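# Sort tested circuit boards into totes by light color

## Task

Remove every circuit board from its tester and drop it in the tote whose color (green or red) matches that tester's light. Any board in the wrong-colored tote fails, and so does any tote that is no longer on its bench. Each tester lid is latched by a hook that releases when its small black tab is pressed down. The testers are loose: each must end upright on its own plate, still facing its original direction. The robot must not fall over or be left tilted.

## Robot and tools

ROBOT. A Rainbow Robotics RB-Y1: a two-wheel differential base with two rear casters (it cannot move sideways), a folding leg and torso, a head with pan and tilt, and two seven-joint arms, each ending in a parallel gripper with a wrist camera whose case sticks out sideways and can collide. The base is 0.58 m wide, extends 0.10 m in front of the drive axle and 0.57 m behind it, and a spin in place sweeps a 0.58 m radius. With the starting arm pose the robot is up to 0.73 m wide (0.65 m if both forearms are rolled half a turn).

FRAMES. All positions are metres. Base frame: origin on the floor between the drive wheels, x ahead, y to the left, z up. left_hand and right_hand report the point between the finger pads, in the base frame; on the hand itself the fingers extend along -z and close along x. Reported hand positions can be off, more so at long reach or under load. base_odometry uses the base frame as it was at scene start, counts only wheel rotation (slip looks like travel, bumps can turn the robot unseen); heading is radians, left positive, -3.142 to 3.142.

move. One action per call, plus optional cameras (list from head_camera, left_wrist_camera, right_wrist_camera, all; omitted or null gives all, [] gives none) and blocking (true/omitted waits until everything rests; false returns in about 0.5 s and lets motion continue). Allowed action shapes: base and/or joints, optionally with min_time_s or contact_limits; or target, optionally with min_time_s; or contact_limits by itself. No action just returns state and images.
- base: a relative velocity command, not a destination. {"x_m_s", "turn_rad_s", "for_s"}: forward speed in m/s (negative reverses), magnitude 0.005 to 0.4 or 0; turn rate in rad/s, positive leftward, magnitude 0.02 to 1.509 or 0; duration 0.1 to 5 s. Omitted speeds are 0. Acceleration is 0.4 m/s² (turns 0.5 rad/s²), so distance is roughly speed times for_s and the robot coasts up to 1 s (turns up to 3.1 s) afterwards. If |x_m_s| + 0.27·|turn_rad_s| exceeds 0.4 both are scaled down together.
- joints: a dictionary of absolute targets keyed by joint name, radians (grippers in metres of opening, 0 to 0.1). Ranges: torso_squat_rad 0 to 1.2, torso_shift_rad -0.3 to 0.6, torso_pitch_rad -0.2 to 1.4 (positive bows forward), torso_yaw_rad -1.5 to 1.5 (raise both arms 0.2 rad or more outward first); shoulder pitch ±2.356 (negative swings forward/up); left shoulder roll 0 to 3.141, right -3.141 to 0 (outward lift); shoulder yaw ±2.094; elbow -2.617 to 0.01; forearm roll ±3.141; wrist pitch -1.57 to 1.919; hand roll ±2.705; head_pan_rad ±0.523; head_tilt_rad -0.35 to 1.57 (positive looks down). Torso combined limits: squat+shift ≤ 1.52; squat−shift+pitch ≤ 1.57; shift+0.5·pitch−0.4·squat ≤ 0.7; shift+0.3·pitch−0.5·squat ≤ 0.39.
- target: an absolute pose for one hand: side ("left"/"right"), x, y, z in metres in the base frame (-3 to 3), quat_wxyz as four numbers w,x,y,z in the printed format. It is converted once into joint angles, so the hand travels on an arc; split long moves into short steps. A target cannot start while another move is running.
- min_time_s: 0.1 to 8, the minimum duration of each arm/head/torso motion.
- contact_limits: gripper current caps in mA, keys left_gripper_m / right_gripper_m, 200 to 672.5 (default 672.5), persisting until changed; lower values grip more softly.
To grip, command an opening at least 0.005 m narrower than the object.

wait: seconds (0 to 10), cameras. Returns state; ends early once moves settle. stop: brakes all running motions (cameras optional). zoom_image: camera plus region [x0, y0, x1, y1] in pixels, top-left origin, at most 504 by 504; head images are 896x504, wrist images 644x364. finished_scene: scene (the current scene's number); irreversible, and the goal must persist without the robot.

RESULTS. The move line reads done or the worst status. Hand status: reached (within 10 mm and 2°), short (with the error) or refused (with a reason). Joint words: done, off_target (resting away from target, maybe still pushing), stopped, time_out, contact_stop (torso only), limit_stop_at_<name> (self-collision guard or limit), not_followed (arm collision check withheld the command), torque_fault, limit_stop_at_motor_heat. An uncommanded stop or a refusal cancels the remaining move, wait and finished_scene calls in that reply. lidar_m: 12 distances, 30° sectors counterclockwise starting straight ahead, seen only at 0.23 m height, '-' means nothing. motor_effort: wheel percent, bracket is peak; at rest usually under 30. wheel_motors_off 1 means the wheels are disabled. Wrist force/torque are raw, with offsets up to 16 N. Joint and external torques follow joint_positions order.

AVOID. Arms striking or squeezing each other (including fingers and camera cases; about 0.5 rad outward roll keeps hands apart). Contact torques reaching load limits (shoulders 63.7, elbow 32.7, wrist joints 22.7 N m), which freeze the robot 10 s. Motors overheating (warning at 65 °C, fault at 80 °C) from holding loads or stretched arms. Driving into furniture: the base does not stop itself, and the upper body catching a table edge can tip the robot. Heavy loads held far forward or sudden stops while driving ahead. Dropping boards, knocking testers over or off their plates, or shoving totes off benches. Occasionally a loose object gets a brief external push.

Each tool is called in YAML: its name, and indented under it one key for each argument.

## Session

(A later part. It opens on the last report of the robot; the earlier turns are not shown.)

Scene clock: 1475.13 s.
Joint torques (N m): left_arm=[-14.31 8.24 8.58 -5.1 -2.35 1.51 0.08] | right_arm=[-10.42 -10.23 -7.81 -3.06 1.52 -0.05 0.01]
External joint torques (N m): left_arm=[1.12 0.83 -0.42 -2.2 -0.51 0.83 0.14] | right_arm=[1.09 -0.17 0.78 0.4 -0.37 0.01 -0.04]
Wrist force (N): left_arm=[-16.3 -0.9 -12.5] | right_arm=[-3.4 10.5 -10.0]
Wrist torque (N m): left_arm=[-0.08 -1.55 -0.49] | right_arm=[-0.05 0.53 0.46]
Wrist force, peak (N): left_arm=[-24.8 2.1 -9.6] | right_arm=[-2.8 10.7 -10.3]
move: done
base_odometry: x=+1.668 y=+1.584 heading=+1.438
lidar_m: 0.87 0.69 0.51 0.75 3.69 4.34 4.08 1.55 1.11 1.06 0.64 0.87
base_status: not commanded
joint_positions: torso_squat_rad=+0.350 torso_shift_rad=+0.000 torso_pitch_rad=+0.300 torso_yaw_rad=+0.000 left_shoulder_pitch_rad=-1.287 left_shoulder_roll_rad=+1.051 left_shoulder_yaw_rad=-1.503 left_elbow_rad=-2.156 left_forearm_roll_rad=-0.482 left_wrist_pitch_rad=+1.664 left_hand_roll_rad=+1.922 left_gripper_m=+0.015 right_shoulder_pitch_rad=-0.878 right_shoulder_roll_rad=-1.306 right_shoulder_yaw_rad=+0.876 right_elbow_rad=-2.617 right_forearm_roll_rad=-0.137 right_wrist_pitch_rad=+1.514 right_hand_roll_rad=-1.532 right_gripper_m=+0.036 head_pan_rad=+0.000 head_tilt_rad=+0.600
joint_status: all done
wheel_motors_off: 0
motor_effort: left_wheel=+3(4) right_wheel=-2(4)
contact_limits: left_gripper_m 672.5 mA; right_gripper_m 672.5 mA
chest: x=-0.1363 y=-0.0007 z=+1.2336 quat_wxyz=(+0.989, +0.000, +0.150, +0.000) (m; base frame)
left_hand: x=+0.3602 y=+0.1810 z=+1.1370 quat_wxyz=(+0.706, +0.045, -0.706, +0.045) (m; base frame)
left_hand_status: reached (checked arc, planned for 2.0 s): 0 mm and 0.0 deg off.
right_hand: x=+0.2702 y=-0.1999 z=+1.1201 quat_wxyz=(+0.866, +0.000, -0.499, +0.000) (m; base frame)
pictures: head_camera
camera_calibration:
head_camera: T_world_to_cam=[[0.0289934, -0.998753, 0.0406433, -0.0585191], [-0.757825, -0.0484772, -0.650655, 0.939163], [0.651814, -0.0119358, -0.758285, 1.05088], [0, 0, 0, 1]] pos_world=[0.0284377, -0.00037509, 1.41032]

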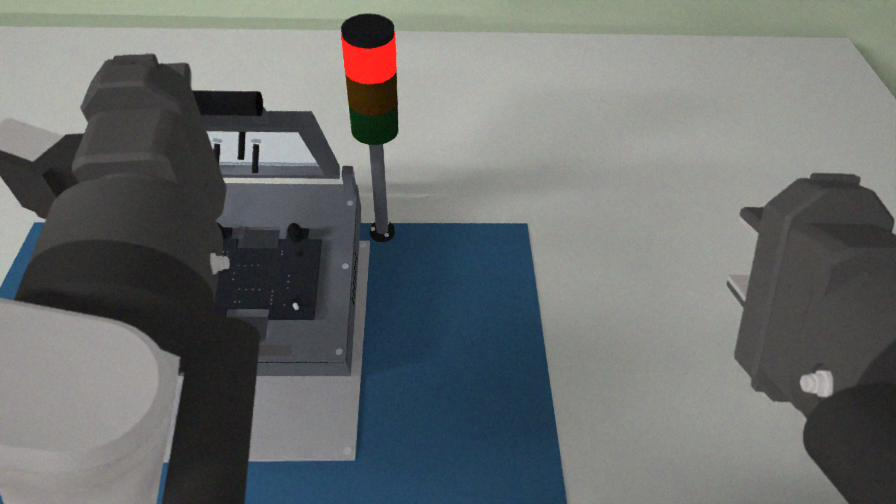

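move:
  target: {"side":"left","x":0.345,"y":0.181,"z":1.147,"quat_wxyz":[0.7057,0.045,-0.7057,0.045]}
  min_time_s: 2
  cameras: []

move:
  target: {"side":"left","x":0.325,"y":0.181,"z":1.142,"quat_wxyz":[0.7057,0.045,-0.7057,0.045]}
  min_time_s: 2
  cameras: ["head_camera"]

Scene clock: 1482.60 s.
Joint torques (N m): left_arm=[-17.83 10.03 14.1 -4.73 -4.15 2.35 0.05] | right_arm=[-10.02 -10.31 -7.92 -2.99 1.53 -0.04 0.06]
External joint torques (N m): left_arm=[-2.98 2.76 5.33 -1.63 -2.3 1.72 0.1] | right_arm=[1.49 -0.25 0.66 0.46 -0.36 0.03 0.01]
Wrist force (N): left_arm=[-24.0 -1.0 -9.5] | right_arm=[-3.1 10.5 -9.8]
Wrist torque (N m): left_arm=[-0.13 -1.07 -0.44] | right_arm=[-0.04 0.56 0.46]
Wrist force, peak (N): left_arm=[-23.5 3.8 -11.4] | right_arm=[-3.3 10.8 -10.3]
move: done
base_odometry: x=+1.668 y=+1.584 heading=+1.438
lidar_m: 0.87 0.69 0.51 0.74 3.68 4.35 4.08 1.55 1.11 1.06 0.65 0.87
base_status: not commanded
joint_positions: torso_squat_rad=+0.350 torso_shift_rad=+0.000 torso_pitch_rad=+0.300 torso_yaw_rad=+0.000 left_shoulder_pitch_rad=-1.285 left_shoulder_roll_rad=+1.072 left_shoulder_yaw_rad=-1.502 left_elbow_rad=-2.235 left_forearm_roll_rad=-0.483 left_wrist_pitch_rad=+1.714 left_hand_roll_rad=+1.894 left_gripper_m=+0.015 right_shoulder_pitch_rad=-0.878 right_shoulder_roll_rad=-1.306 right_shoulder_yaw_rad=+0.876 right_elbow_rad=-2.617 right_forearm_roll_rad=-0.137 right_wrist_pitch_rad=+1.514 right_hand_roll_rad=-1.532 right_gripper_m=+0.036 head_pan_rad=+0.000 head_tilt_rad=+0.600
joint_status: all done
wheel_motors_off: 0
motor_effort: left_wheel=+3(4) right_wheel=-3(5)
contact_limits: left_gripper_m 672.5 mA; right_gripper_m 672.5 mA
chest: x=-0.1363 y=-0.0007 z=+1.2336 quat_wxyz=(+0.989, +0.000, +0.150, +0.000) (m; base frame)
left_hand: x=+0.3448 y=+0.1809 z=+1.1459 quat_wxyz=(+0.707, +0.045, -0.705, +0.045) (m; base frame)
left_hand_status: reached (checked arc, planned for 2.0 s): 1 mm and 0.2 deg off.
right_hand: x=+0.2702 y=-0.1999 z=+1.1201 quat_wxyz=(+0.866, +0.000, -0.499, +0.000) (m; base frame)
pictures: none
No camera images: "cameras" was empty.

Scene clock: 1484.93 s.
Joint torques (N m): left_arm=[-12.01 5.45 7.16 -5.4 -1.9 1.76 -0.08] | right_arm=[-10.23 -9.95 -7.93 -2.87 1.47 -0.15 0.04]
External joint torques (N m): left_arm=[2.13 -1.63 -1.17 -1.86 -0.07 1.15 -0.03] | right_arm=[1.28 0.11 0.65 0.58 -0.42 -0.08 -0.01]
Wrist force (N): left_arm=[-14.9 -2.4 -13.0] | right_arm=[-3.1 10.4 -9.9]
Wrist torque (N m): left_arm=[-0.07 -1.67 -0.46] | right_arm=[-0.05 0.56 0.47]
Wrist force, peak (N): left_arm=[-24.3 -1.1 -9.6] | right_arm=[-3.4 10.7 -10.2]
move: done
base_odometry: x=+1.668 y=+1.584 heading=+1.438
lidar_m: 0.87 0.70 0.51 0.75 3.69 4.34 4.07 1.55 1.10 1.06 0.63 0.87
base_status: not commanded
joint_positions: torso_squat_rad=+0.350 torso_shift_rad=+0.000 torso_pitch_rad=+0.300 torso_yaw_rad=+0.000 left_shoulder_pitch_rad=-1.258 left_shoulder_roll_rad=+1.068 left_shoulder_yaw_rad=-1.528 left_elbow_rad=-2.290 left_forearm_roll_rad=-0.531 left_wrist_pitch_rad=+1.777 left_hand_roll_rad=+1.885 left_gripper_m=+0.015 right_shoulder_pitch_rad=-0.878 right_shoulder_roll_rad=-1.306 right_shoulder_yaw_rad=+0.876 right_elbow_rad=-2.617 right_forearm_roll_rad=-0.137 right_wrist_pitch_rad=+1.514 right_hand_roll_rad=-1.532 right_gripper_m=+0.036 head_pan_rad=+0.000 head_tilt_rad=+0.600
joint_status: all done
wheel_motors_off: 0
motor_effort: left_wheel=+2(4) right_wheel=-3(5)
contact_limits: left_gripper_m 672.5 mA; right_gripper_m 672.5 mA
chest: x=-0.1363 y=-0.0007 z=+1.2336 quat_wxyz=(+0.989, +0.000, +0.150, +0.000) (m; base frame)
left_hand: x=+0.3253 y=+0.1811 z=+1.1423 quat_wxyz=(+0.705, +0.045, -0.706, +0.045) (m; base frame)
left_hand_status: reached (checked arc, planned for 2.0 s): 0 mm and 0.0 deg off.
right_hand: x=+0.2702 y=-0.1999 z=+1.1201 quat_wxyz=(+0.866, +0.000, -0.499, +0.000) (m; base frame)
pictures: head_camera
camera_calibration:
head_camera: T_world_to_cam=[[0.0289267, -0.998752, 0.0407176, -0.0586222], [-0.757828, -0.0484749, -0.650651, 0.939158], [0.651813, -0.0120358, -0.758284, 1.05088], [0, 0, 0, 1]] pos_world=[0.0284378, -0.000375263, 1.41032]

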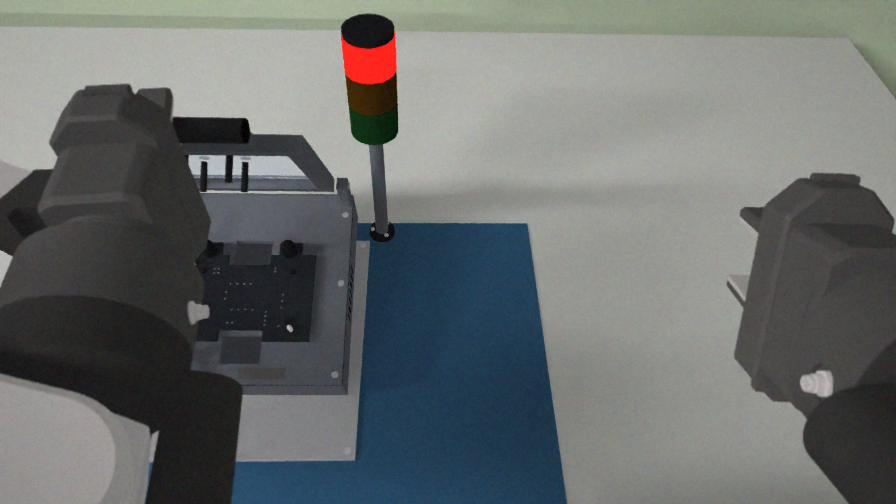

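move:
  target: {"side":"left","x":0.327,"y":0.181,"z":1.125,"quat_wxyz":[0.7057,0.045,-0.7057,0.045]}
  min_time_s: 2
  cameras: []

move:
  target: {"side":"left","x":0.327,"y":0.181,"z":1.11,"quat_wxyz":[0.7057,0.045,-0.7057,0.045]}
  min_time_s: 2
  cameras: ["head_camera"]

Scene clock: 1491.80 s.
Joint torques (N m): left_arm=[-12.92 4.06 7.42 -4.87 -2.22 0.58 0.71] | right_arm=[-9.99 -10.01 -8.04 -3 1.58 -0.21 0.04]
External joint torques (N m): left_arm=[1.28 -3.02 -0.83 -1.22 -0.4 -0.08 0.77] | right_arm=[1.52 0.05 0.55 0.45 -0.31 -0.14 -0.01]
Wrist force (N): left_arm=[-15.8 1.0 -14.0] | right_arm=[-3.3 10.6 -10.0]
Wrist torque (N m): left_arm=[-0.02 -1.64 -0.52] | right_arm=[-0.05 0.54 0.47]
Wrist force, peak (N): left_arm=[-16.0 1.4 -14.1] | right_arm=[-3.2 11.0 -10.0]
move: done
base_odometry: x=+1.668 y=+1.584 heading=+1.438
lidar_m: 0.87 0.69 0.51 0.74 3.69 4.34 4.08 1.55 1.10 1.06 0.65 0.88
base_status: not commanded
joint_positions: torso_squat_rad=+0.350 torso_shift_rad=+0.000 torso_pitch_rad=+0.300 torso_yaw_rad=+0.000 left_shoulder_pitch_rad=-1.235 left_shoulder_roll_rad=+1.042 left_shoulder_yaw_rad=-1.552 left_elbow_rad=-2.237 left_forearm_roll_rad=-0.564 left_wrist_pitch_rad=+1.763 left_hand_roll_rad=+1.915 left_gripper_m=+0.015 right_shoulder_pitch_rad=-0.878 right_shoulder_roll_rad=-1.306 right_shoulder_yaw_rad=+0.876 right_elbow_rad=-2.617 right_forearm_roll_rad=-0.137 right_wrist_pitch_rad=+1.514 right_hand_roll_rad=-1.532 right_gripper_m=+0.036 head_pan_rad=+0.000 head_tilt_rad=+0.600
joint_status: all done
wheel_motors_off: 0
motor_effort: left_wheel=+3(5) right_wheel=-3(5)
contact_limits: left_gripper_m 672.5 mA; right_gripper_m 672.5 mA
chest: x=-0.1363 y=-0.0007 z=+1.2336 quat_wxyz=(+0.989, +0.000, +0.150, +0.000) (m; base frame)
left_hand: x=+0.3272 y=+0.1814 z=+1.1252 quat_wxyz=(+0.705, +0.046, -0.706, +0.045) (m; base frame)
left_hand_status: reached (checked arc, planned for 2.0 s): 0 mm and 0.1 deg off.
right_hand: x=+0.2702 y=-0.1999 z=+1.1201 quat_wxyz=(+0.866, +0.000, -0.499, +0.000) (m; base frame)
pictures: none
No camera images: "cameras" was empty.

Scene clock: 1494.13 s.
Joint torques (N m): left_arm=[-12.74 4.07 7.13 -5.15 -2.15 0.71 0.69] | right_arm=[-10.13 -10.09 -7.98 -2.92 1.48 -0.07 0.02]
External joint torques (N m): left_arm=[1.43 -2.98 -1 -1.39 -0.34 0 0.74] | right_arm=[1.38 -0.03 0.6 0.53 -0.41 -0.01 -0.02]
Wrist force (N): left_arm=[-16.3 1.3 -14.4] | right_arm=[-3.5 10.5 -10.1]
Wrist torque (N m): left_arm=[-0.07 -1.58 -0.51] | right_arm=[-0.04 0.53 0.47]
Wrist force, peak (N): left_arm=[-16.8 1.2 -14.6] | right_arm=[-3.4 10.9 -10.0]
move: done
base_odometry: x=+1.668 y=+1.584 heading=+1.438
lidar_m: 0.87 0.69 0.51 0.74 3.68 4.35 4.07 1.54 1.10 1.05 0.65 0.87
base_status: not commanded
joint_positions: torso_squat_rad=+0.350 torso_shift_rad=+0.000 torso_pitch_rad=+0.300 torso_yaw_rad=+0.000 left_shoulder_pitch_rad=-1.214 left_shoulder_roll_rad=+1.020 left_shoulder_yaw_rad=-1.573 left_elbow_rad=-2.197 left_forearm_roll_rad=-0.593 left_wrist_pitch_rad=+1.757 left_hand_roll_rad=+1.939 left_gripper_m=+0.015 right_shoulder_pitch_rad=-0.878 right_shoulder_roll_rad=-1.306 right_shoulder_yaw_rad=+0.876 right_elbow_rad=-2.617 right_forearm_roll_rad=-0.137 right_wrist_pitch_rad=+1.514 right_hand_roll_rad=-1.532 right_gripper_m=+0.036 head_pan_rad=+0.000 head_tilt_rad=+0.600
joint_status: all done
wheel_motors_off: 0
motor_effort: left_wheel=+3(5) right_wheel=-2(4)
contact_limits: left_gripper_m 672.5 mA; right_gripper_m 672.5 mA
chest: x=-0.1363 y=-0.0007 z=+1.2336 quat_wxyz=(+0.989, +0.000, +0.150, +0.000) (m; base frame)
left_hand: x=+0.3265 y=+0.1814 z=+1.1105 quat_wxyz=(+0.706, +0.045, -0.705, +0.045) (m; base frame)
left_hand_status: reached (checked arc, planned for 2.0 s): 1 mm and 0.1 deg off.
right_hand: x=+0.2702 y=-0.1999 z=+1.1201 quat_wxyz=(+0.866, +0.000, -0.499, +0.000) (m; base frame)
pictures: head_camera
camera_calibration:
head_camera: T_world_to_cam=[[0.0289912, -0.998753, 0.0406414, -0.0585164], [-0.757825, -0.0484742, -0.650655, 0.939163], [0.651814, -0.0119358, -0.758285, 1.05088], [0, 0, 0, 1]] pos_world=[0.0284377, -0.000375101, 1.41032]

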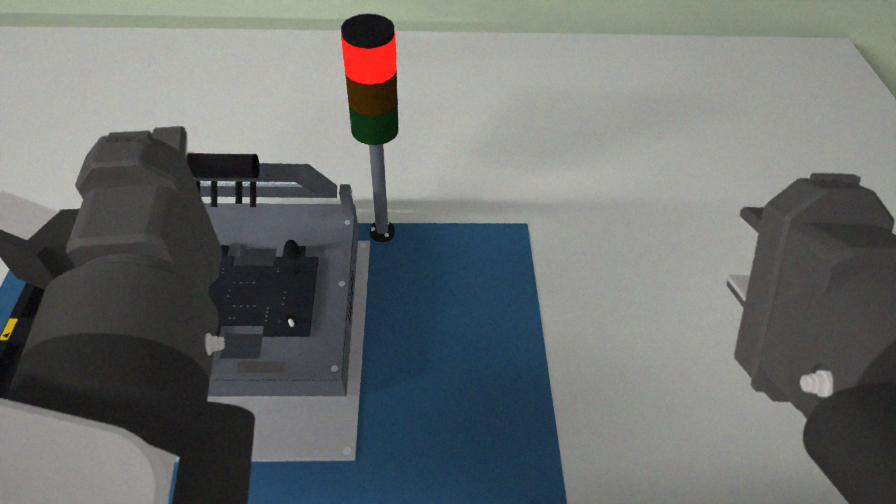

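move:
  target: {"side":"left","x":0.325,"y":0.181,"z":1.09,"quat_wxyz":[0.7057,0.045,-0.7057,0.045]}
  min_time_s: 2.5
  cameras: ["head_camera"]

move:
  target: {"side":"left","x":0.325,"y":0.181,"z":1.07,"quat_wxyz":[0.7057,0.045,-0.7057,0.045]}
  min_time_s: 2.5
  cameras: ["head_camera"]

Scene clock: 1507.03 s.
Joint torques (N m): left_arm=[-12.69 3.68 6.72 -5.47 -2.47 0.71 0.65] | right_arm=[-9.94 -10.19 -7.73 -3.09 1.59 -0.09 0.05]
External joint torques (N m): left_arm=[1.42 -3.29 -1.2 -1.59 -0.69 -0.07 0.7] | right_arm=[1.57 -0.13 0.86 0.36 -0.3 -0.02 0]
Wrist force (N): left_arm=[-16.6 1.7 -16.0] | right_arm=[-3.1 10.7 -9.9]
Wrist torque (N m): left_arm=[-0.03 -1.55 -0.49] | right_arm=[-0.06 0.57 0.48]
Wrist force, peak (N): left_arm=[-17.1 1.4 -15.9] | right_arm=[-3.4 10.8 -10.1]
move: done
base_odometry: x=+1.668 y=+1.584 heading=+1.438
lidar_m: 0.87 0.69 0.51 0.74 3.68 4.34 4.08 1.55 1.10 1.06 0.64 0.88
base_status: not commanded
joint_positions: torso_squat_rad=+0.350 torso_shift_rad=+0.000 torso_pitch_rad=+0.300 torso_yaw_rad=+0.000 left_shoulder_pitch_rad=-1.184 left_shoulder_roll_rad=+0.985 left_shoulder_yaw_rad=-1.601 left_elbow_rad=-2.136 left_forearm_roll_rad=-0.632 left_wrist_pitch_rad=+1.751 left_hand_roll_rad=+1.975 left_gripper_m=+0.015 right_shoulder_pitch_rad=-0.878 right_shoulder_roll_rad=-1.306 right_shoulder_yaw_rad=+0.876 right_elbow_rad=-2.617 right_forearm_roll_rad=-0.137 right_wrist_pitch_rad=+1.514 right_hand_roll_rad=-1.532 right_gripper_m=+0.036 head_pan_rad=+0.000 head_tilt_rad=+0.600
joint_status: all done
wheel_motors_off: 0
motor_effort: left_wheel=+2(4) right_wheel=-3(5)
contact_limits: left_gripper_m 672.5 mA; right_gripper_m 672.5 mA
chest: x=-0.1363 y=-0.0007 z=+1.2336 quat_wxyz=(+0.989, +0.000, +0.150, +0.000) (m; base frame)
left_hand: x=+0.3252 y=+0.1815 z=+1.0902 quat_wxyz=(+0.705, +0.046, -0.706, +0.045) (m; base frame)
left_hand_status: reached (checked arc, planned for 2.5 s): 1 mm and 0.1 deg off.
right_hand: x=+0.2702 y=-0.1999 z=+1.1201 quat_wxyz=(+0.866, +0.000, -0.499, +0.000) (m; base frame)
pictures: head_camera
camera_calibration:
head_camera: T_world_to_cam=[[0.0289912, -0.998753, 0.0406414, -0.0585164], [-0.757825, -0.0484742, -0.650655, 0.939163], [0.651814, -0.0119358, -0.758285, 1.05088], [0, 0, 0, 1]] pos_world=[0.0284377, -0.000375101, 1.41032]

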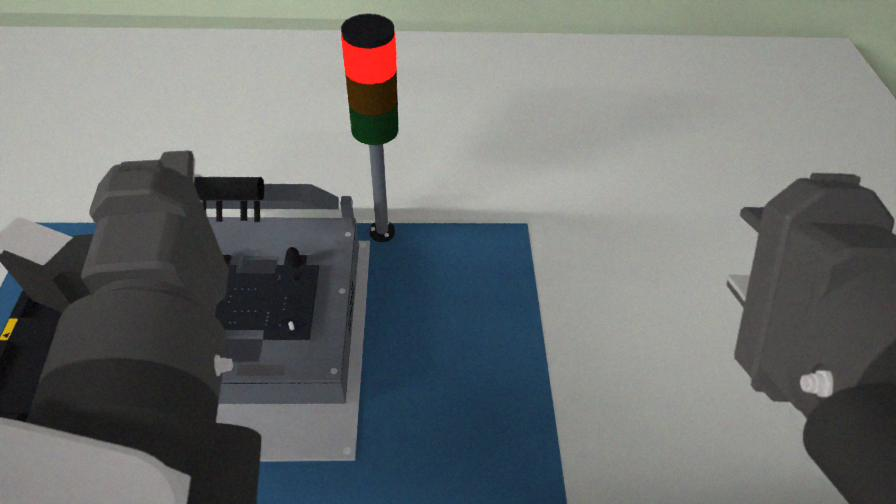

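Scene clock: 1509.87 s.
Joint torques (N m): left_arm=[-5.1 2.29 1.32 0.87 4.08 -3.94 0.81] | right_arm=[-10.23 -10.15 -8.01 -3.04 1.45 -0.19 0.15]
External joint torques (N m): left_arm=[9.03 -4.59 -6.45 4.75 5.84 -4.78 0.87] | right_arm=[1.3 -0.1 0.58 0.39 -0.44 -0.12 0.1]
Wrist force (N): left_arm=[17.9 6.5 16.7] | right_arm=[-3.0 10.5 -9.9]
Wrist torque (N m): left_arm=[-0.01 -1.96 -0.58] | right_arm=[-0.04 0.55 0.45]
Wrist force, peak (N): left_arm=[24.1 4.4 20.4] | right_arm=[-3.2 10.8 -10.3]
move: done
base_odometry: x=+1.668 y=+1.584 heading=+1.439
lidar_m: 0.87 0.69 0.50 0.74 3.68 4.34 4.08 1.55 1.11 1.06 0.64 0.87
base_status: not commanded
joint_positions: torso_squat_rad=+0.350 torso_shift_rad=-0.001 torso_pitch_rad=+0.298 torso_yaw_rad=+0.000 left_shoulder_pitch_rad=-1.159 left_shoulder_roll_rad=+0.950 left_shoulder_yaw_rad=-1.622 left_elbow_rad=-2.071 left_forearm_roll_rad=-0.664 left_wrist_pitch_rad=+1.741 left_hand_roll_rad=+2.013 left_gripper_m=+0.015 right_shoulder_pitch_rad=-0.878 right_shoulder_roll_rad=-1.306 right_shoulder_yaw_rad=+0.876 right_elbow_rad=-2.617 right_forearm_roll_rad=-0.137 right_wrist_pitch_rad=+1.514 right_hand_roll_rad=-1.532 right_gripper_m=+0.036 head_pan_rad=+0.000 head_tilt_rad=+0.600
joint_status: all done
wheel_motors_off: 0
motor_effort: left_wheel=+6(7) right_wheel=-2(4)
contact_limits: left_gripper_m 672.5 mA; right_gripper_m 672.5 mA
chest: x=-0.1376 y=-0.0008 z=+1.2338 quat_wxyz=(+0.989, +0.001, +0.149, +0.000) (m; base frame)
left_hand: x=+0.3247 y=+0.1810 z=+1.0731 quat_wxyz=(+0.703, +0.045, -0.708, +0.046) (m; base frame)
left_hand_status: reached (checked arc, planned for 2.5 s): 3 mm and 0.4 deg off.
right_hand: x=+0.2692 y=-0.1999 z=+1.1210 quat_wxyz=(+0.866, +0.000, -0.500, +0.000) (m; base frame)
pictures: head_camera
camera_calibration:
head_camera: T_world_to_cam=[[0.0290263, -0.998762, 0.0404088, -0.058263], [-0.756476, -0.0483734, -0.65223, 0.94046], [0.653377, -0.0116364, -0.756943, 1.05038], [0, 0, 0, 1]] pos_world=[0.0268352, -0.000474973, 1.41083]

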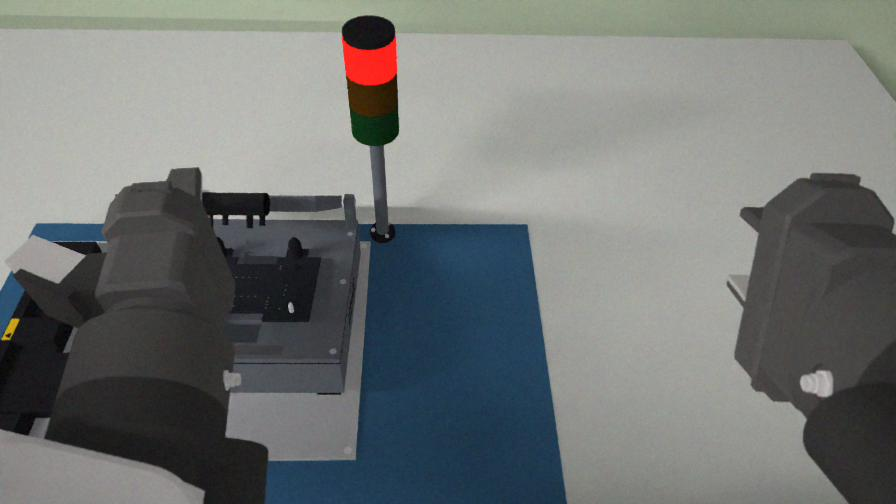

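move:
  target: {"side":"left","x":0.305,"y":0.181,"z":1.072,"quat_wxyz":[0.7057,0.045,-0.7057,0.045]}
  min_time_s: 2.5
  cameras: ["head_camera"]

Scene clock: 1521.93 s.
Joint torques (N m): left_arm=[-9.81 7.72 5.12 -5.63 -1.18 2.01 0.08] | right_arm=[-10.24 -10.16 -7.54 -2.99 1.48 -0.1 0.03]
External joint torques (N m): left_arm=[3.56 1.05 -2.25 -1.34 0.57 1.2 0.13] | right_arm=[1.27 -0.11 1.05 0.45 -0.41 -0.03 -0.02]
Wrist force (N): left_arm=[-12.4 -4.2 -12.3] | right_arm=[-3.2 10.6 -9.9]
Wrist torque (N m): left_arm=[-0.02 -1.56 -0.52] | right_arm=[-0.07 0.56 0.46]
Wrist force, peak (N): left_arm=[17.9 6.4 17.1] | right_arm=[-3.0 10.9 -10.1]
move: done
base_odometry: x=+1.668 y=+1.584 heading=+1.439
lidar_m: 0.87 0.69 0.51 0.74 3.68 4.34 4.08 1.55 1.11 1.05 0.64 0.87
base_status: not commanded
joint_positions: torso_squat_rad=+0.350 torso_shift_rad=+0.000 torso_pitch_rad=+0.300 torso_yaw_rad=+0.000 left_shoulder_pitch_rad=-1.136 left_shoulder_roll_rad=+0.953 left_shoulder_yaw_rad=-1.643 left_elbow_rad=-2.129 left_forearm_roll_rad=-0.697 left_wrist_pitch_rad=+1.795 left_hand_roll_rad=+1.992 left_gripper_m=+0.015 right_shoulder_pitch_rad=-0.878 right_shoulder_roll_rad=-1.306 right_shoulder_yaw_rad=+0.876 right_elbow_rad=-2.617 right_forearm_roll_rad=-0.137 right_wrist_pitch_rad=+1.514 right_hand_roll_rad=-1.532 right_gripper_m=+0.036 head_pan_rad=+0.000 head_tilt_rad=+0.600
joint_status: all done
wheel_motors_off: 0
motor_effort: left_wheel=+5(8) right_wheel=-4(4)
contact_limits: left_gripper_m 672.5 mA; right_gripper_m 672.5 mA
chest: x=-0.1366 y=-0.0008 z=+1.2337 quat_wxyz=(+0.989, +0.001, +0.149, +0.000) (m; base frame)
left_hand: x=+0.3061 y=+0.1807 z=+1.0716 quat_wxyz=(+0.706, +0.045, -0.706, +0.045) (m; base frame)
left_hand_status: reached (checked arc, planned for 2.5 s): 1 mm and 0.1 deg off.
right_hand: x=+0.2700 y=-0.2000 z=+1.1203 quat_wxyz=(+0.866, +0.000, -0.499, +0.000) (m; base frame)
pictures: head_camera
camera_calibration:
head_camera: T_world_to_cam=[[0.0288868, -0.998764, 0.0404536, -0.0583415], [-0.757503, -0.0482786, -0.651044, 0.93946], [0.652192, -0.0118372, -0.757962, 1.05075], [0, 0, 0, 1]] pos_world=[0.0280373, -0.00047565, 1.41042]

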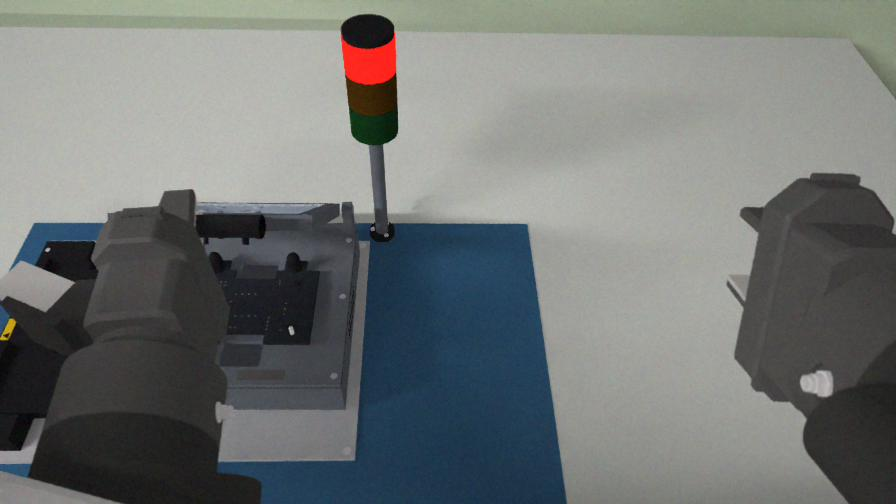

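move:
  joints: {"left_gripper_m":0.03}

Scene clock: 1533.53 s.
Joint torques (N m): left_arm=[-11.66 7.17 6.25 -4.25 -1.39 0.92 0.07] | right_arm=[-10.12 -10.08 -7.68 -3.04 1.49 -0.17 -0.01]
External joint torques (N m): left_arm=[1.71 0.49 -1.11 0.09 0.36 0.11 0.12] | right_arm=[1.4 -0.03 0.91 0.41 -0.4 -0.1 -0.06]
Wrist force (N): left_arm=[-9.2 0.9 -3.9] | right_arm=[-3.3 10.4 -10.0]
Wrist torque (N m): left_arm=[-0.10 -0.97 -0.16] | right_arm=[-0.05 0.54 0.47]
Wrist force, peak (N): left_arm=[-12.7 -4.2 -12.2] | right_arm=[-3.2 10.8 -10.2]
move: done
base_odometry: x=+1.668 y=+1.584 heading=+1.439
lidar_m: 0.87 0.69 0.51 0.74 3.68 4.35 4.07 1.54 1.11 1.05 0.64 0.88
base_status: not commanded
joint_positions: torso_squat_rad=+0.350 torso_shift_rad=+0.000 torso_pitch_rad=+0.300 torso_yaw_rad=+0.000 left_shoulder_pitch_rad=-1.136 left_shoulder_roll_rad=+0.953 left_shoulder_yaw_rad=-1.644 left_elbow_rad=-2.130 left_forearm_roll_rad=-0.697 left_wrist_pitch_rad=+1.795 left_hand_roll_rad=+1.992 left_gripper_m=+0.030 right_shoulder_pitch_rad=-0.878 right_shoulder_roll_rad=-1.306 right_shoulder_yaw_rad=+0.876 right_elbow_rad=-2.617 right_forearm_roll_rad=-0.137 right_wrist_pitch_rad=+1.514 right_hand_roll_rad=-1.532 right_gripper_m=+0.036 head_pan_rad=+0.000 head_tilt_rad=+0.600
joint_status: all done
wheel_motors_off: 0
motor_effort: left_wheel=+5(7) right_wheel=-3(3)
contact_limits: left_gripper_m 672.5 mA; right_gripper_m 672.5 mA
chest: x=-0.1366 y=-0.0008 z=+1.2337 quat_wxyz=(+0.989, +0.000, +0.149, +0.000) (m; base frame)
left_hand: x=+0.3059 y=+0.1808 z=+1.0714 quat_wxyz=(+0.706, +0.045, -0.705, +0.045) (m; base frame)
right_hand: x=+0.2699 y=-0.1999 z=+1.1203 quat_wxyz=(+0.866, +0.000, -0.500, +0.000) (m; base frame)
pictures: head_camera, left_wrist_camera, right_wrist_camera
camera_calibration:
head_camera: T_world_to_cam=[[0.0288961, -0.998758, 0.0405924, -0.0585414], [-0.757503, -0.0483761, -0.651037, 0.939515], [0.652192, -0.0119364, -0.75796, 1.05083], [0, 0, 0, 1]] pos_world=[0.0280373, -0.000475459, 1.41052]
left_wrist_camera: T_world_to_cam=[[0.0113875, 0.0174512, 0.999783, -1.07918], [-0.373932, -0.927231, 0.0204439, 0.294434], [0.927386, -0.374084, -0.00403329, -0.142702], [0, 0, 0, 1]] pos_world=[0.254727, 0.238459, 1.07235]
right_wrist_camera: T_world_to_cam=[[-0.486152, 0.0204531, -0.873635, 1.11645], [-0.379447, 0.895623, 0.232119, 0.0546427], [0.787195, 0.444343, -0.427648, 0.427148], [0, 0, 0, 1]] pos_world=[0.227251, -0.261575, 1.14536]

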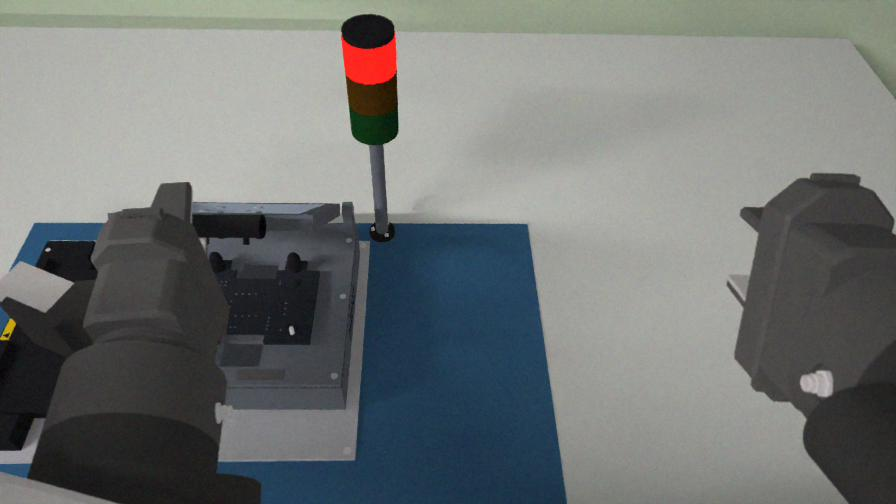

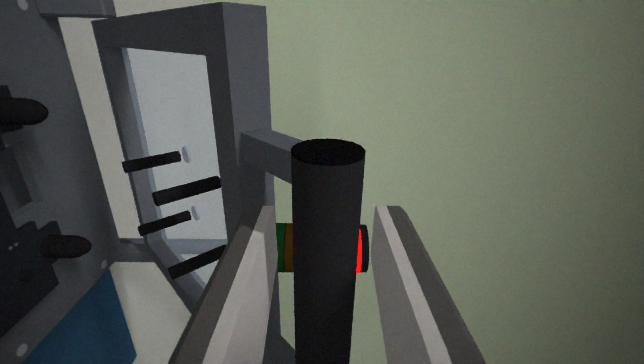

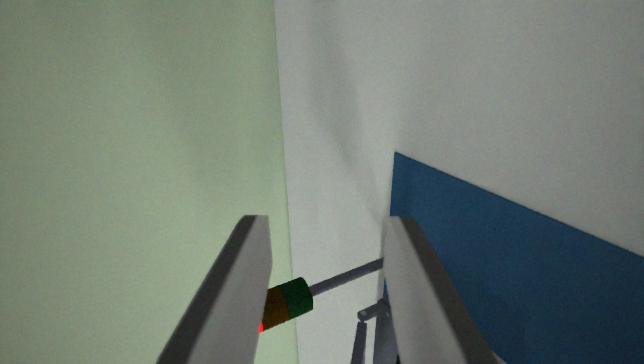

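move:
  base: {"x_m_s":-0.1,"for_s":1.0}
  cameras: ["head_camera"]

move:
  base: {"x_m_s":-0.3,"for_s":2.0}
  cameras: ["head_camera"]

Scene clock: 1545.87 s.
Joint torques (N m): left_arm=[-12.36 7.21 6.59 -4.09 -1.27 0.92 0.06] | right_arm=[-9.95 -9.77 -7.9 -2.96 1.57 -0.17 -0.07]
External joint torques (N m): left_arm=[1 0.54 -0.78 0.2 0.49 0.11 0.11] | right_arm=[1.57 0.29 0.69 0.49 -0.32 -0.1 -0.12]
Wrist force (N): left_arm=[-10.1 1.1 -4.4] | right_arm=[-2.9 10.5 -10.0]
Wrist torque (N m): left_arm=[-0.11 -1.01 -0.19] | right_arm=[-0.05 0.59 0.46]
Wrist force, peak (N): left_arm=[-10.1 0.8 -4.8] | right_arm=[-3.2 11.2 -9.9]
move: done
base_odometry: x=+1.655 y=+1.485 heading=+1.438
lidar_m: 0.97 0.70 0.55 1.06 3.67 4.24 3.98 1.55 1.12 1.06 0.68 0.88
base_status: done (sent for 1 of 1 s)
joint_positions: torso_squat_rad=+0.350 torso_shift_rad=+0.000 torso_pitch_rad=+0.300 torso_yaw_rad=+0.000 left_shoulder_pitch_rad=-1.136 left_shoulder_roll_rad=+0.953 left_shoulder_yaw_rad=-1.644 left_elbow_rad=-2.130 left_forearm_roll_rad=-0.697 left_wrist_pitch_rad=+1.795 left_hand_roll_rad=+1.992 left_gripper_m=+0.030 right_shoulder_pitch_rad=-0.878 right_shoulder_roll_rad=-1.306 right_shoulder_yaw_rad=+0.876 right_elbow_rad=-2.617 right_forearm_roll_rad=-0.137 right_wrist_pitch_rad=+1.514 right_hand_roll_rad=-1.532 right_gripper_m=+0.036 head_pan_rad=+0.000 head_tilt_rad=+0.600
joint_status: not commanded
wheel_motors_off: 0
motor_effort: left_wheel=-2(20) right_wheel=+5(22)
contact_limits: left_gripper_m 672.5 mA; right_gripper_m 672.5 mA
chest: x=-0.1367 y=-0.0008 z=+1.2337 quat_wxyz=(+0.989, +0.000, +0.149, +0.000) (m; base frame)
left_hand: x=+0.3057 y=+0.1808 z=+1.0713 quat_wxyz=(+0.706, +0.045, -0.705, +0.045) (m; base frame)
right_hand: x=+0.2698 y=-0.1999 z=+1.1204 quat_wxyz=(+0.866, +0.000, -0.500, +0.000) (m; base frame)
pictures: head_camera
camera_calibration:
head_camera: T_world_to_cam=[[0.0288907, -0.998758, 0.0405968, -0.0585417], [-0.757411, -0.0483766, -0.651143, 0.939512], [0.652298, -0.0119365, -0.757868, 1.05082], [0, 0, 0, 1]] pos_world=[0.0278371, -0.000475457, 1.41052]

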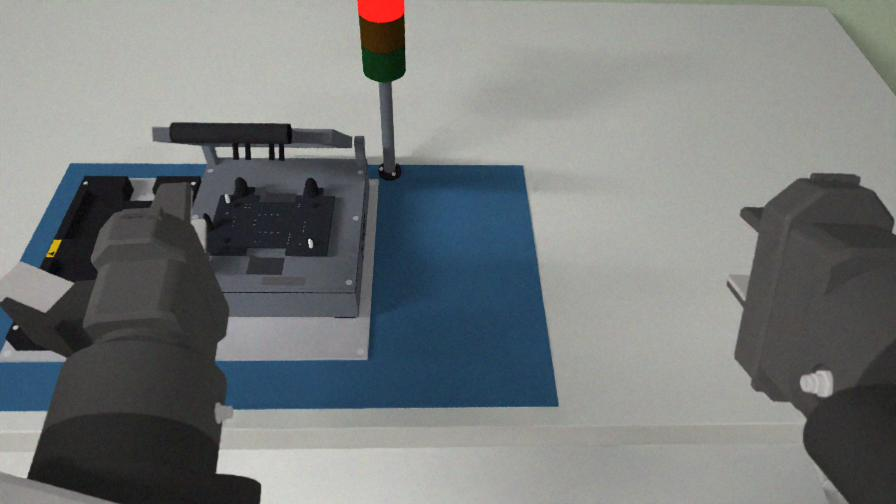

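Scene clock: 1549.20 s.
Joint torques (N m): left_arm=[-12.75 6.94 6.66 -3.96 -1.25 0.93 0.06] | right_arm=[-10.11 -10.06 -7.68 -2.91 1.51 -0.08 0.06]
External joint torques (N m): left_arm=[0.61 0.27 -0.7 0.34 0.5 0.13 0.11] | right_arm=[1.41 -0.01 0.9 0.54 -0.37 -0.01 0.01]
Wrist force (N): left_arm=[-9.9 1.0 -4.3] | right_arm=[-3.1 10.6 -10.1]
Wrist torque (N m): left_arm=[-0.10 -0.97 -0.19] | right_arm=[-0.07 0.57 0.47]
Wrist force, peak (N): left_arm=[-10.2 1.1 -4.7] | right_arm=[-3.2 10.9 -10.0]
move: done
base_odometry: x=+1.575 y=+0.890 heading=+1.438
lidar_m: 1.57 1.01 1.25 3.34 3.66 3.54 3.38 1.57 1.13 1.08 1.09 1.11
base_status: done (sent for 2 of 2 s)
joint_positions: torso_squat_rad=+0.350 torso_shift_rad=+0.000 torso_pitch_rad=+0.300 torso_yaw_rad=+0.000 left_shoulder_pitch_rad=-1.136 left_shoulder_roll_rad=+0.953 left_shoulder_yaw_rad=-1.644 left_elbow_rad=-2.130 left_forearm_roll_rad=-0.697 left_wrist_pitch_rad=+1.795 left_hand_roll_rad=+1.992 left_gripper_m=+0.030 right_shoulder_pitch_rad=-0.878 right_shoulder_roll_rad=-1.306 right_shoulder_yaw_rad=+0.876 right_elbow_rad=-2.617 right_forearm_roll_rad=-0.137 right_wrist_pitch_rad=+1.514 right_hand_roll_rad=-1.532 right_gripper_m=+0.036 head_pan_rad=+0.000 head_tilt_rad=+0.600
joint_status: not commanded
wheel_motors_off: 0
motor_effort: left_wheel=+4(30) right_wheel=+0(18)
contact_limits: left_gripper_m 672.5 mA; right_gripper_m 672.5 mA
chest: x=-0.1366 y=-0.0008 z=+1.2337 quat_wxyz=(+0.989, +0.000, +0.149, +0.000) (m; base frame)
left_hand: x=+0.3058 y=+0.1809 z=+1.0713 quat_wxyz=(+0.706, +0.045, -0.705, +0.045) (m; base frame)
right_hand: x=+0.2699 y=-0.1999 z=+1.1203 quat_wxyz=(+0.866, +0.000, -0.500, +0.000) (m; base frame)
pictures: head_camera
camera_calibration:
head_camera: T_world_to_cam=[[0.0288908, -0.998758, 0.0405968, -0.0585446], [-0.757411, -0.0483766, -0.651143, 0.939588], [0.652298, -0.0119365, -0.757868, 1.05076], [0, 0, 0, 1]] pos_world=[0.0279371, -0.000475457, 1.41052]

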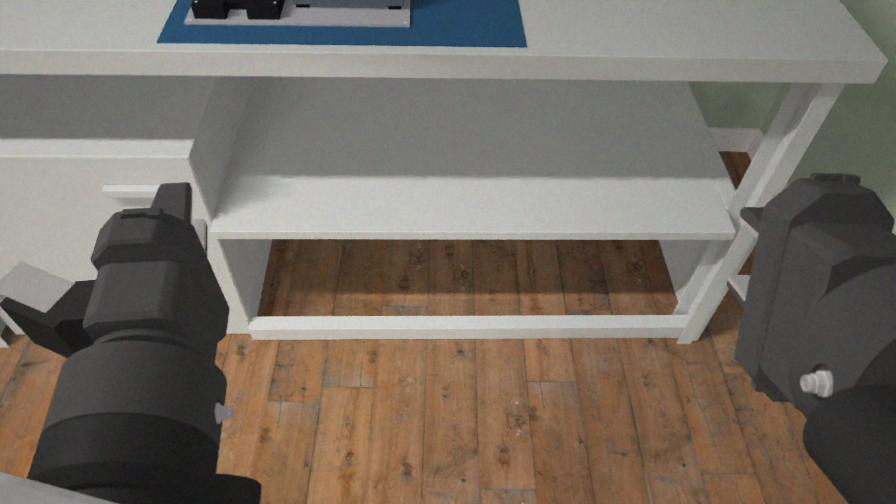

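move:
  target: {"side":"left","x":0.3,"y":0.25,"z":1.16,"quat_wxyz":[1,0,0,0]}
  min_time_s: 1.5
  cameras: []

move:
  base: {"turn_rad_s":0.8,"for_s":2.02}
  joints: {"left_gripper_m":0.0,"head_tilt_rad":0.35}
  cameras: []

move:
  base: {"x_m_s":0.4,"for_s":5}
  cameras: []

move:
  base: {"turn_rad_s":-0.8,"for_s":2.02}
  cameras: ["head_camera"]

Scene clock: 1557.83 s.
Joint torques (N m): left_arm=[-16.36 7.09 9.13 1.79 0.02 -0.16 0.46] | right_arm=[-10.3 -10.21 -7.98 -2.93 1.51 -0.17 0.02]
External joint torques (N m): left_arm=[1.86 -0.38 -0.93 0.18 0 -0.09 0.46] | right_arm=[1.22 -0.15 0.61 0.51 -0.38 -0.11 -0.03]
Wrist force (N): left_arm=[-3.6 1.0 -10.5] | right_arm=[-3.1 10.6 -9.7]
Wrist torque (N m): left_arm=[-0.13 -0.60 -0.21] | right_arm=[-0.07 0.56 0.47]
Wrist force, peak (N): left_arm=[-7.8 -2.9 -8.0] | right_arm=[-3.1 10.7 -10.2]
move: done
base_odometry: x=+1.575 y=+0.890 heading=+1.438
lidar_m: 1.57 1.01 1.24 3.34 3.65 3.53 3.38 1.57 1.14 1.07 1.08 1.11
base_status: not commanded
joint_positions: torso_squat_rad=+0.350 torso_shift_rad=+0.000 torso_pitch_rad=+0.300 torso_yaw_rad=+0.000 left_shoulder_pitch_rad=-1.758 left_shoulder_roll_rad=+1.302 left_shoulder_yaw_rad=-1.199 left_elbow_rad=-1.563 left_forearm_roll_rad=+1.767 left_wrist_pitch_rad=+1.641 left_hand_roll_rad=+0.739 left_gripper_m=+0.030 right_shoulder_pitch_rad=-0.878 right_shoulder_roll_rad=-1.306 right_shoulder_yaw_rad=+0.876 right_elbow_rad=-2.617 right_forearm_roll_rad=-0.137 right_wrist_pitch_rad=+1.514 right_hand_roll_rad=-1.532 right_gripper_m=+0.036 head_pan_rad=+0.000 head_tilt_rad=+0.600
joint_status: all done
wheel_motors_off: 0
motor_effort: left_wheel=+5(6) right_wheel=-2(5)
contact_limits: left_gripper_m 672.5 mA; right_gripper_m 672.5 mA
chest: x=-0.1366 y=-0.0008 z=+1.2337 quat_wxyz=(+0.989, +0.000, +0.149, +0.000) (m; base frame)
left_hand: x=+0.3000 y=+0.2499 z=+1.1602 quat_wxyz=(+1.000, +0.000, +0.000, +0.000) (m; base frame)
left_hand_status: reached (checked arc, planned for 1.9 s): 0 mm and 0.1 deg off.
right_hand: x=+0.2699 y=-0.1999 z=+1.1203 quat_wxyz=(+0.866, +0.000, -0.500, +0.000) (m; base frame)
pictures: none
No camera images: "cameras" was empty.

Scene clock: 1561.77 s.
Joint torques (N m): left_arm=[-16.44 7.03 9.31 1.75 0.05 -0.19 0.35] | right_arm=[-10.32 -9.96 -7.91 -2.99 1.46 -0.18 0.06]
External joint torques (N m): left_arm=[1.78 -0.44 -0.75 0.15 0.03 -0.12 0.35] | right_arm=[1.2 0.1 0.68 0.46 -0.43 -0.11 0.01]
Wrist force (N): left_arm=[-3.5 0.8 -10.3] | right_arm=[-3.2 10.6 -10.0]
Wrist torque (N m): left_arm=[-0.09 -0.59 -0.21] | right_arm=[-0.05 0.55 0.46]
Wrist force, peak (N): left_arm=[-3.3 1.1 -10.8] | right_arm=[-3.2 10.7 -10.1]
move: done
base_odometry: x=+1.575 y=+0.890 heading=+3.065
lidar_m: 3.56 3.71 3.54 3.37 1.46 1.08 1.05 1.13 1.13 1.61 1.03 1.31
base_status: done (sent for 2.03 of 2.03 s)
joint_positions: torso_squat_rad=+0.350 torso_shift_rad=+0.000 torso_pitch_rad=+0.300 torso_yaw_rad=+0.000 left_shoulder_pitch_rad=-1.758 left_shoulder_roll_rad=+1.302 left_shoulder_yaw_rad=-1.199 left_elbow_rad=-1.563 left_forearm_roll_rad=+1.767 left_wrist_pitch_rad=+1.641 left_hand_roll_rad=+0.739 left_gripper_m=+0.000 right_shoulder_pitch_rad=-0.878 right_shoulder_roll_rad=-1.306 right_shoulder_yaw_rad=+0.876 right_elbow_rad=-2.617 right_forearm_roll_rad=-0.137 right_wrist_pitch_rad=+1.514 right_hand_roll_rad=-1.532 right_gripper_m=+0.036 head_pan_rad=+0.000 head_tilt_rad=+0.350
joint_status: all done
wheel_motors_off: 0
motor_effort: left_wheel=+0(26) right_wheel=+2(27)
contact_limits: left_gripper_m 672.5 mA; right_gripper_m 672.5 mA
chest: x=-0.1366 y=-0.0007 z=+1.2337 quat_wxyz=(+0.989, +0.000, +0.149, +0.000) (m; base frame)
left_hand: x=+0.3000 y=+0.2499 z=+1.1601 quat_wxyz=(+1.000, +0.000, +0.000, +0.000) (m; base frame)
right_hand: x=+0.2699 y=-0.1999 z=+1.1203 quat_wxyz=(+0.866, +0.000, -0.500, +0.000) (m; base frame)
pictures: none
No camera images: "cameras" was empty.

Scene clock: 1568.33 s.
Joint torques (N m): left_arm=[-16.81 7.09 9.16 1.89 0.16 -0.17 0.38] | right_arm=[-10.26 -10.05 -7.98 -3.01 1.56 -0.09 0.04]
External joint torques (N m): left_arm=[1.42 -0.38 -0.9 0.28 0.13 -0.1 0.38] | right_arm=[1.25 0.01 0.61 0.44 -0.33 -0.03 -0.01]
Wrist force (N): left_arm=[-3.7 1.0 -10.3] | right_arm=[-3.4 10.7 -9.7]
Wrist torque (N m): left_arm=[-0.12 -0.62 -0.19] | right_arm=[-0.08 0.54 0.47]
Wrist force, peak (N): left_arm=[-3.6 1.3 -10.7] | right_arm=[-3.1 10.6 -10.5]
move: done
base_odometry: x=-0.419 y=+1.043 heading=+3.065
lidar_m: 1.56 1.63 2.27 3.36 3.91 3.14 3.05 1.30 1.12 1.68 1.16 1.46
base_status: done (sent for 5 of 5 s)
joint_positions: torso_squat_rad=+0.350 torso_shift_rad=+0.000 torso_pitch_rad=+0.300 torso_yaw_rad=+0.000 left_shoulder_pitch_rad=-1.758 left_shoulder_roll_rad=+1.302 left_shoulder_yaw_rad=-1.199 left_elbow_rad=-1.563 left_forearm_roll_rad=+1.767 left_wrist_pitch_rad=+1.641 left_hand_roll_rad=+0.739 left_gripper_m=+0.000 right_shoulder_pitch_rad=-0.878 right_shoulder_roll_rad=-1.306 right_shoulder_yaw_rad=+0.876 right_elbow_rad=-2.617 right_forearm_roll_rad=-0.137 right_wrist_pitch_rad=+1.514 right_hand_roll_rad=-1.532 right_gripper_m=+0.036 head_pan_rad=+0.000 head_tilt_rad=+0.350
joint_status: not commanded
wheel_motors_off: 0
motor_effort: left_wheel=+1(28) right_wheel=-1(29)
contact_limits: left_gripper_m 672.5 mA; right_gripper_m 672.5 mA
chest: x=-0.1366 y=-0.0007 z=+1.2337 quat_wxyz=(+0.989, +0.000, +0.149, +0.000) (m; base frame)
left_hand: x=+0.3000 y=+0.2499 z=+1.1601 quat_wxyz=(+1.000, +0.000, +0.000, +0.000) (m; base frame)
right_hand: x=+0.2699 y=-0.1999 z=+1.1203 quat_wxyz=(+0.866, +0.000, -0.499, +0.000) (m; base frame)
pictures: none
No camera images: "cameras" was empty.

Scene clock: 1572.27 s.
Joint torques (N m): left_arm=[-16.86 7.25 9.36 1.89 0.14 -0.11 0.47] | right_arm=[-10.25 -10 -7.76 -3.02 1.46 -0.11 -0.04]
External joint torques (N m): left_arm=[1.36 -0.23 -0.7 0.28 0.12 -0.04 0.47] | right_arm=[1.26 0.06 0.82 0.42 -0.43 -0.04 -0.09]
Wrist force (N): left_arm=[-3.6 0.9 -10.5] | right_arm=[-3.1 10.3 -10.0]
Wrist torque (N m): left_arm=[-0.13 -0.60 -0.20] | right_arm=[-0.02 0.56 0.45]
Wrist force, peak (N): left_arm=[-3.4 1.2 -10.8] | right_arm=[-3.4 11.0 -10.0]
move: done
base_odometry: x=-0.419 y=+1.043 heading=+1.439
lidar_m: 1.65 1.17 1.38 1.55 1.61 2.16 3.36 3.48 3.22 3.08 1.39 1.09
base_status: done (sent for 2.03 of 2.03 s)
joint_positions: torso_squat_rad=+0.350 torso_shift_rad=+0.000 torso_pitch_rad=+0.300 torso_yaw_rad=+0.000 left_shoulder_pitch_rad=-1.758 left_shoulder_roll_rad=+1.302 left_shoulder_yaw_rad=-1.199 left_elbow_rad=-1.563 left_forearm_roll_rad=+1.767 left_wrist_pitch_rad=+1.641 left_hand_roll_rad=+0.739 left_gripper_m=+0.000 right_shoulder_pitch_rad=-0.878 right_shoulder_roll_rad=-1.306 right_shoulder_yaw_rad=+0.876 right_elbow_rad=-2.617 right_forearm_roll_rad=-0.137 right_wrist_pitch_rad=+1.514 right_hand_roll_rad=-1.532 right_gripper_m=+0.036 head_pan_rad=+0.000 head_tilt_rad=+0.350
joint_status: not commanded
wheel_motors_off: 0
motor_effort: left_wheel=+4(25) right_wheel=+0(24)
contact_limits: left_gripper_m 672.5 mA; right_gripper_m 672.5 mA
chest: x=-0.1366 y=-0.0007 z=+1.2337 quat_wxyz=(+0.989, +0.000, +0.149, +0.000) (m; base frame)
left_hand: x=+0.3000 y=+0.2500 z=+1.1601 quat_wxyz=(+1.000, +0.000, +0.000, +0.000) (m; base frame)
right_hand: x=+0.2699 y=-0.1999 z=+1.1203 quat_wxyz=(+0.866, +0.000, -0.499, +0.000) (m; base frame)
pictures: head_camera
camera_calibration:
head_camera: T_world_to_cam=[[0.0178191, -0.998761, 0.0464545, -0.0673686], [-0.572955, -0.0482767, -0.818164, 1.18696], [0.819393, -0.0120373, -0.573105, 0.798069], [0, 0, 0, 1]] pos_world=[0.0273414, -0.000375988, 1.43163]

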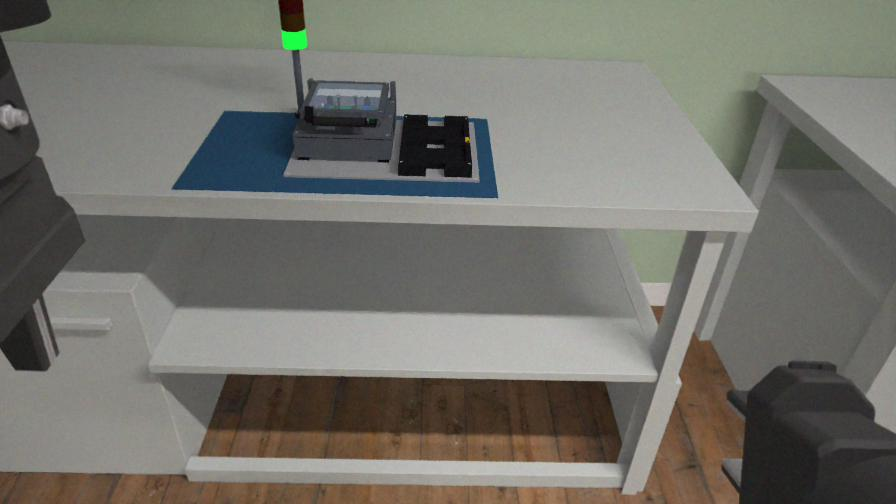

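zoom_image:
  camera: "head_camera"
  region: [270, 60, 490, 190]

move:
  base: {"turn_rad_s":0.4,"for_s":0.935}
  cameras: []

move:
  base: {"x_m_s":0.3,"for_s":2.6}
  cameras: []

move:
  base: {"turn_rad_s":-0.4,"for_s":0.935}
  joints: {"head_tilt_rad":0.6}
  cameras: ["head_camera"]

Scaled by 2.291 from the camera's 896x504 image, which has a finer 1280x720 frame.

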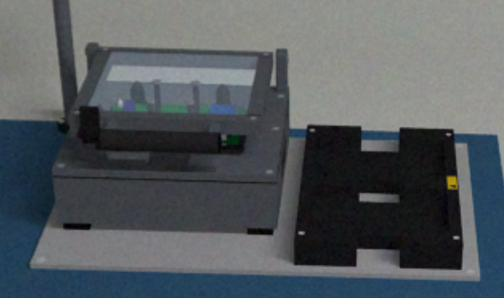

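Scene clock: 1582.90 s.
Joint torques (N m): left_arm=[-16.73 7.11 9.25 1.88 0.1 -0.18 0.44] | right_arm=[-10 -10.24 -7.92 -2.97 1.5 -0.19 0.13]
External joint torques (N m): left_arm=[1.49 -0.36 -0.81 0.28 0.08 -0.11 0.44] | right_arm=[1.51 -0.18 0.67 0.48 -0.39 -0.12 0.08]
Wrist force (N): left_arm=[-3.4 0.9 -10.4] | right_arm=[-3.1 10.6 -10.2]
Wrist torque (N m): left_arm=[-0.12 -0.60 -0.20] | right_arm=[-0.06 0.56 0.46]
Wrist force, peak (N): left_arm=[-3.8 1.0 -10.8] | right_arm=[-3.3 10.8 -10.2]
move: done
base_odometry: x=-0.419 y=+1.043 heading=+1.812
lidar_m: 1.17 1.23 1.56 1.56 1.91 3.36 3.38 3.41 3.08 1.69 1.09 1.25
base_status: done (sent for 0.93 of 0.93 s)
joint_positions: torso_squat_rad=+0.350 torso_shift_rad=+0.000 torso_pitch_rad=+0.300 torso_yaw_rad=+0.000 left_shoulder_pitch_rad=-1.758 left_shoulder_roll_rad=+1.302 left_shoulder_yaw_rad=-1.199 left_elbow_rad=-1.563 left_forearm_roll_rad=+1.767 left_wrist_pitch_rad=+1.641 left_hand_roll_rad=+0.739 left_gripper_m=+0.000 right_shoulder_pitch_rad=-0.878 right_shoulder_roll_rad=-1.306 right_shoulder_yaw_rad=+0.876 right_elbow_rad=-2.617 right_forearm_roll_rad=-0.137 right_wrist_pitch_rad=+1.514 right_hand_roll_rad=-1.532 right_gripper_m=+0.036 head_pan_rad=+0.000 head_tilt_rad=+0.350
joint_status: not commanded
wheel_motors_off: 0
motor_effort: left_wheel=+0(21) right_wheel=+4(15)
contact_limits: left_gripper_m 672.5 mA; right_gripper_m 672.5 mA
chest: x=-0.1366 y=-0.0007 z=+1.2337 quat_wxyz=(+0.989, +0.000, +0.149, +0.000) (m; base frame)
left_hand: x=+0.3000 y=+0.2500 z=+1.1601 quat_wxyz=(+1.000, +0.000, +0.000, +0.000) (m; base frame)
right_hand: x=+0.2699 y=-0.1999 z=+1.1203 quat_wxyz=(+0.866, +0.000, -0.499, +0.000) (m; base frame)
pictures: none
No camera images: "cameras" was empty.

Scene clock: 1586.60 s.
Joint torques (N m): left_arm=[-16.75 7.21 9.3 1.74 0.16 -0.15 0.44] | right_arm=[-10.17 -10.03 -7.94 -3.02 1.42 -0.13 -0.01]
External joint torques (N m): left_arm=[1.47 -0.27 -0.76 0.14 0.14 -0.08 0.44] | right_arm=[1.34 0.03 0.65 0.43 -0.47 -0.06 -0.06]
Wrist force (N): left_arm=[-3.7 1.0 -10.3] | right_arm=[-3.1 10.3 -9.7]
Wrist torque (N m): left_arm=[-0.12 -0.61 -0.20] | right_arm=[-0.04 0.56 0.45]
Wrist force, peak (N): left_arm=[-3.7 0.9 -10.7] | right_arm=[-3.2 11.1 -10.3]
move: done
base_odometry: x=-0.605 y=+1.801 heading=+1.811
lidar_m: 0.57 0.42 0.64 1.30 1.59 3.07 4.12 3.70 2.96 0.82 0.96 0.92
base_status: done (sent for 2.6 of 2.6 s)
joint_positions: torso_squat_rad=+0.350 torso_shift_rad=+0.000 torso_pitch_rad=+0.300 torso_yaw_rad=+0.000 left_shoulder_pitch_rad=-1.757 left_shoulder_roll_rad=+1.302 left_shoulder_yaw_rad=-1.199 left_elbow_rad=-1.563 left_forearm_roll_rad=+1.767 left_wrist_pitch_rad=+1.641 left_hand_roll_rad=+0.739 left_gripper_m=+0.000 right_shoulder_pitch_rad=-0.878 right_shoulder_roll_rad=-1.306 right_shoulder_yaw_rad=+0.876 right_elbow_rad=-2.617 right_forearm_roll_rad=-0.137 right_wrist_pitch_rad=+1.514 right_hand_roll_rad=-1.532 right_gripper_m=+0.036 head_pan_rad=+0.000 head_tilt_rad=+0.350
joint_status: not commanded
wheel_motors_off: 0
motor_effort: left_wheel=-6(26) right_wheel=+3(32)
contact_limits: left_gripper_m 672.5 mA; right_gripper_m 672.5 mA
chest: x=-0.1366 y=-0.0007 z=+1.2337 quat_wxyz=(+0.989, +0.000, +0.149, +0.000) (m; base frame)
left_hand: x=+0.3000 y=+0.2500 z=+1.1600 quat_wxyz=(+1.000, +0.000, +0.000, +0.000) (m; base frame)
right_hand: x=+0.2700 y=-0.1999 z=+1.1203 quat_wxyz=(+0.866, +0.000, -0.499, +0.000) (m; base frame)
pictures: none
No camera images: "cameras" was empty.

Scene clock: 1588.63 s.
Joint torques (N m): left_arm=[-16.89 6.96 9.46 1.84 0.16 -0.15 0.44] | right_arm=[-10.12 -10.07 -7.77 -3.04 1.39 -0.24 -0.06]
External joint torques (N m): left_arm=[1.33 -0.51 -0.6 0.23 0.13 -0.08 0.44] | right_arm=[1.39 -0.01 0.81 0.41 -0.5 -0.17 -0.11]
Wrist force (N): left_arm=[-3.6 0.6 -10.4] | right_arm=[-3.1 10.4 -9.9]
Wrist torque (N m): left_arm=[-0.07 -0.60 -0.20] | right_arm=[-0.02 0.57 0.46]
Wrist force, peak (N): left_arm=[-3.7 0.8 -10.7] | right_arm=[-3.0 10.8 -10.2]
move: done
base_odometry: x=-0.605 y=+1.801 heading=+1.438
lidar_m: 0.92 0.46 0.42 0.94 1.34 1.79 4.11 4.26 3.48 1.18 0.79 0.96
base_status: done (sent for 0.93 of 0.93 s)
joint_positions: torso_squat_rad=+0.350 torso_shift_rad=+0.000 torso_pitch_rad=+0.300 torso_yaw_rad=+0.000 left_shoulder_pitch_rad=-1.757 left_shoulder_roll_rad=+1.302 left_shoulder_yaw_rad=-1.199 left_elbow_rad=-1.563 left_forearm_roll_rad=+1.767 left_wrist_pitch_rad=+1.641 left_hand_roll_rad=+0.739 left_gripper_m=+0.000 right_shoulder_pitch_rad=-0.878 right_shoulder_roll_rad=-1.306 right_shoulder_yaw_rad=+0.876 right_elbow_rad=-2.617 right_forearm_roll_rad=-0.137 right_wrist_pitch_rad=+1.514 right_hand_roll_rad=-1.532 right_gripper_m=+0.036 head_pan_rad=+0.000 head_tilt_rad=+0.600
joint_status: all done
wheel_motors_off: 0
motor_effort: left_wheel=+3(21) right_wheel=-1(24)
contact_limits: left_gripper_m 672.5 mA; right_gripper_m 672.5 mA
chest: x=-0.1366 y=-0.0007 z=+1.2337 quat_wxyz=(+0.989, +0.000, +0.149, +0.000) (m; base frame)
left_hand: x=+0.3000 y=+0.2500 z=+1.1600 quat_wxyz=(+1.000, +0.000, +0.000, +0.000) (m; base frame)
right_hand: x=+0.2700 y=-0.1999 z=+1.1203 quat_wxyz=(+0.866, +0.000, -0.499, +0.000) (m; base frame)
pictures: head_camera
camera_calibration:
head_camera: T_world_to_cam=[[0.0289723, -0.998753, 0.0406569, -0.0585302], [-0.7575, -0.0484759, -0.651033, 0.93945], [0.652192, -0.0119357, -0.75796, 1.05075], [0, 0, 0, 1]] pos_world=[0.0280372, -0.000375094, 1.41042]

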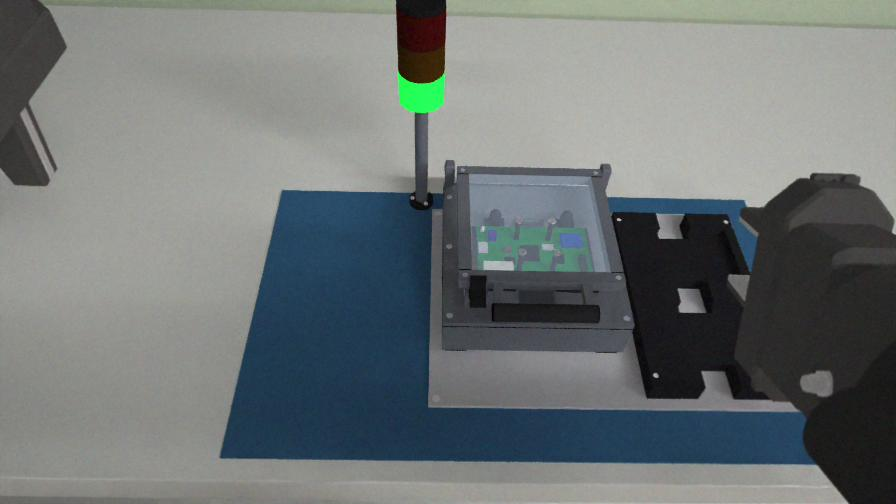

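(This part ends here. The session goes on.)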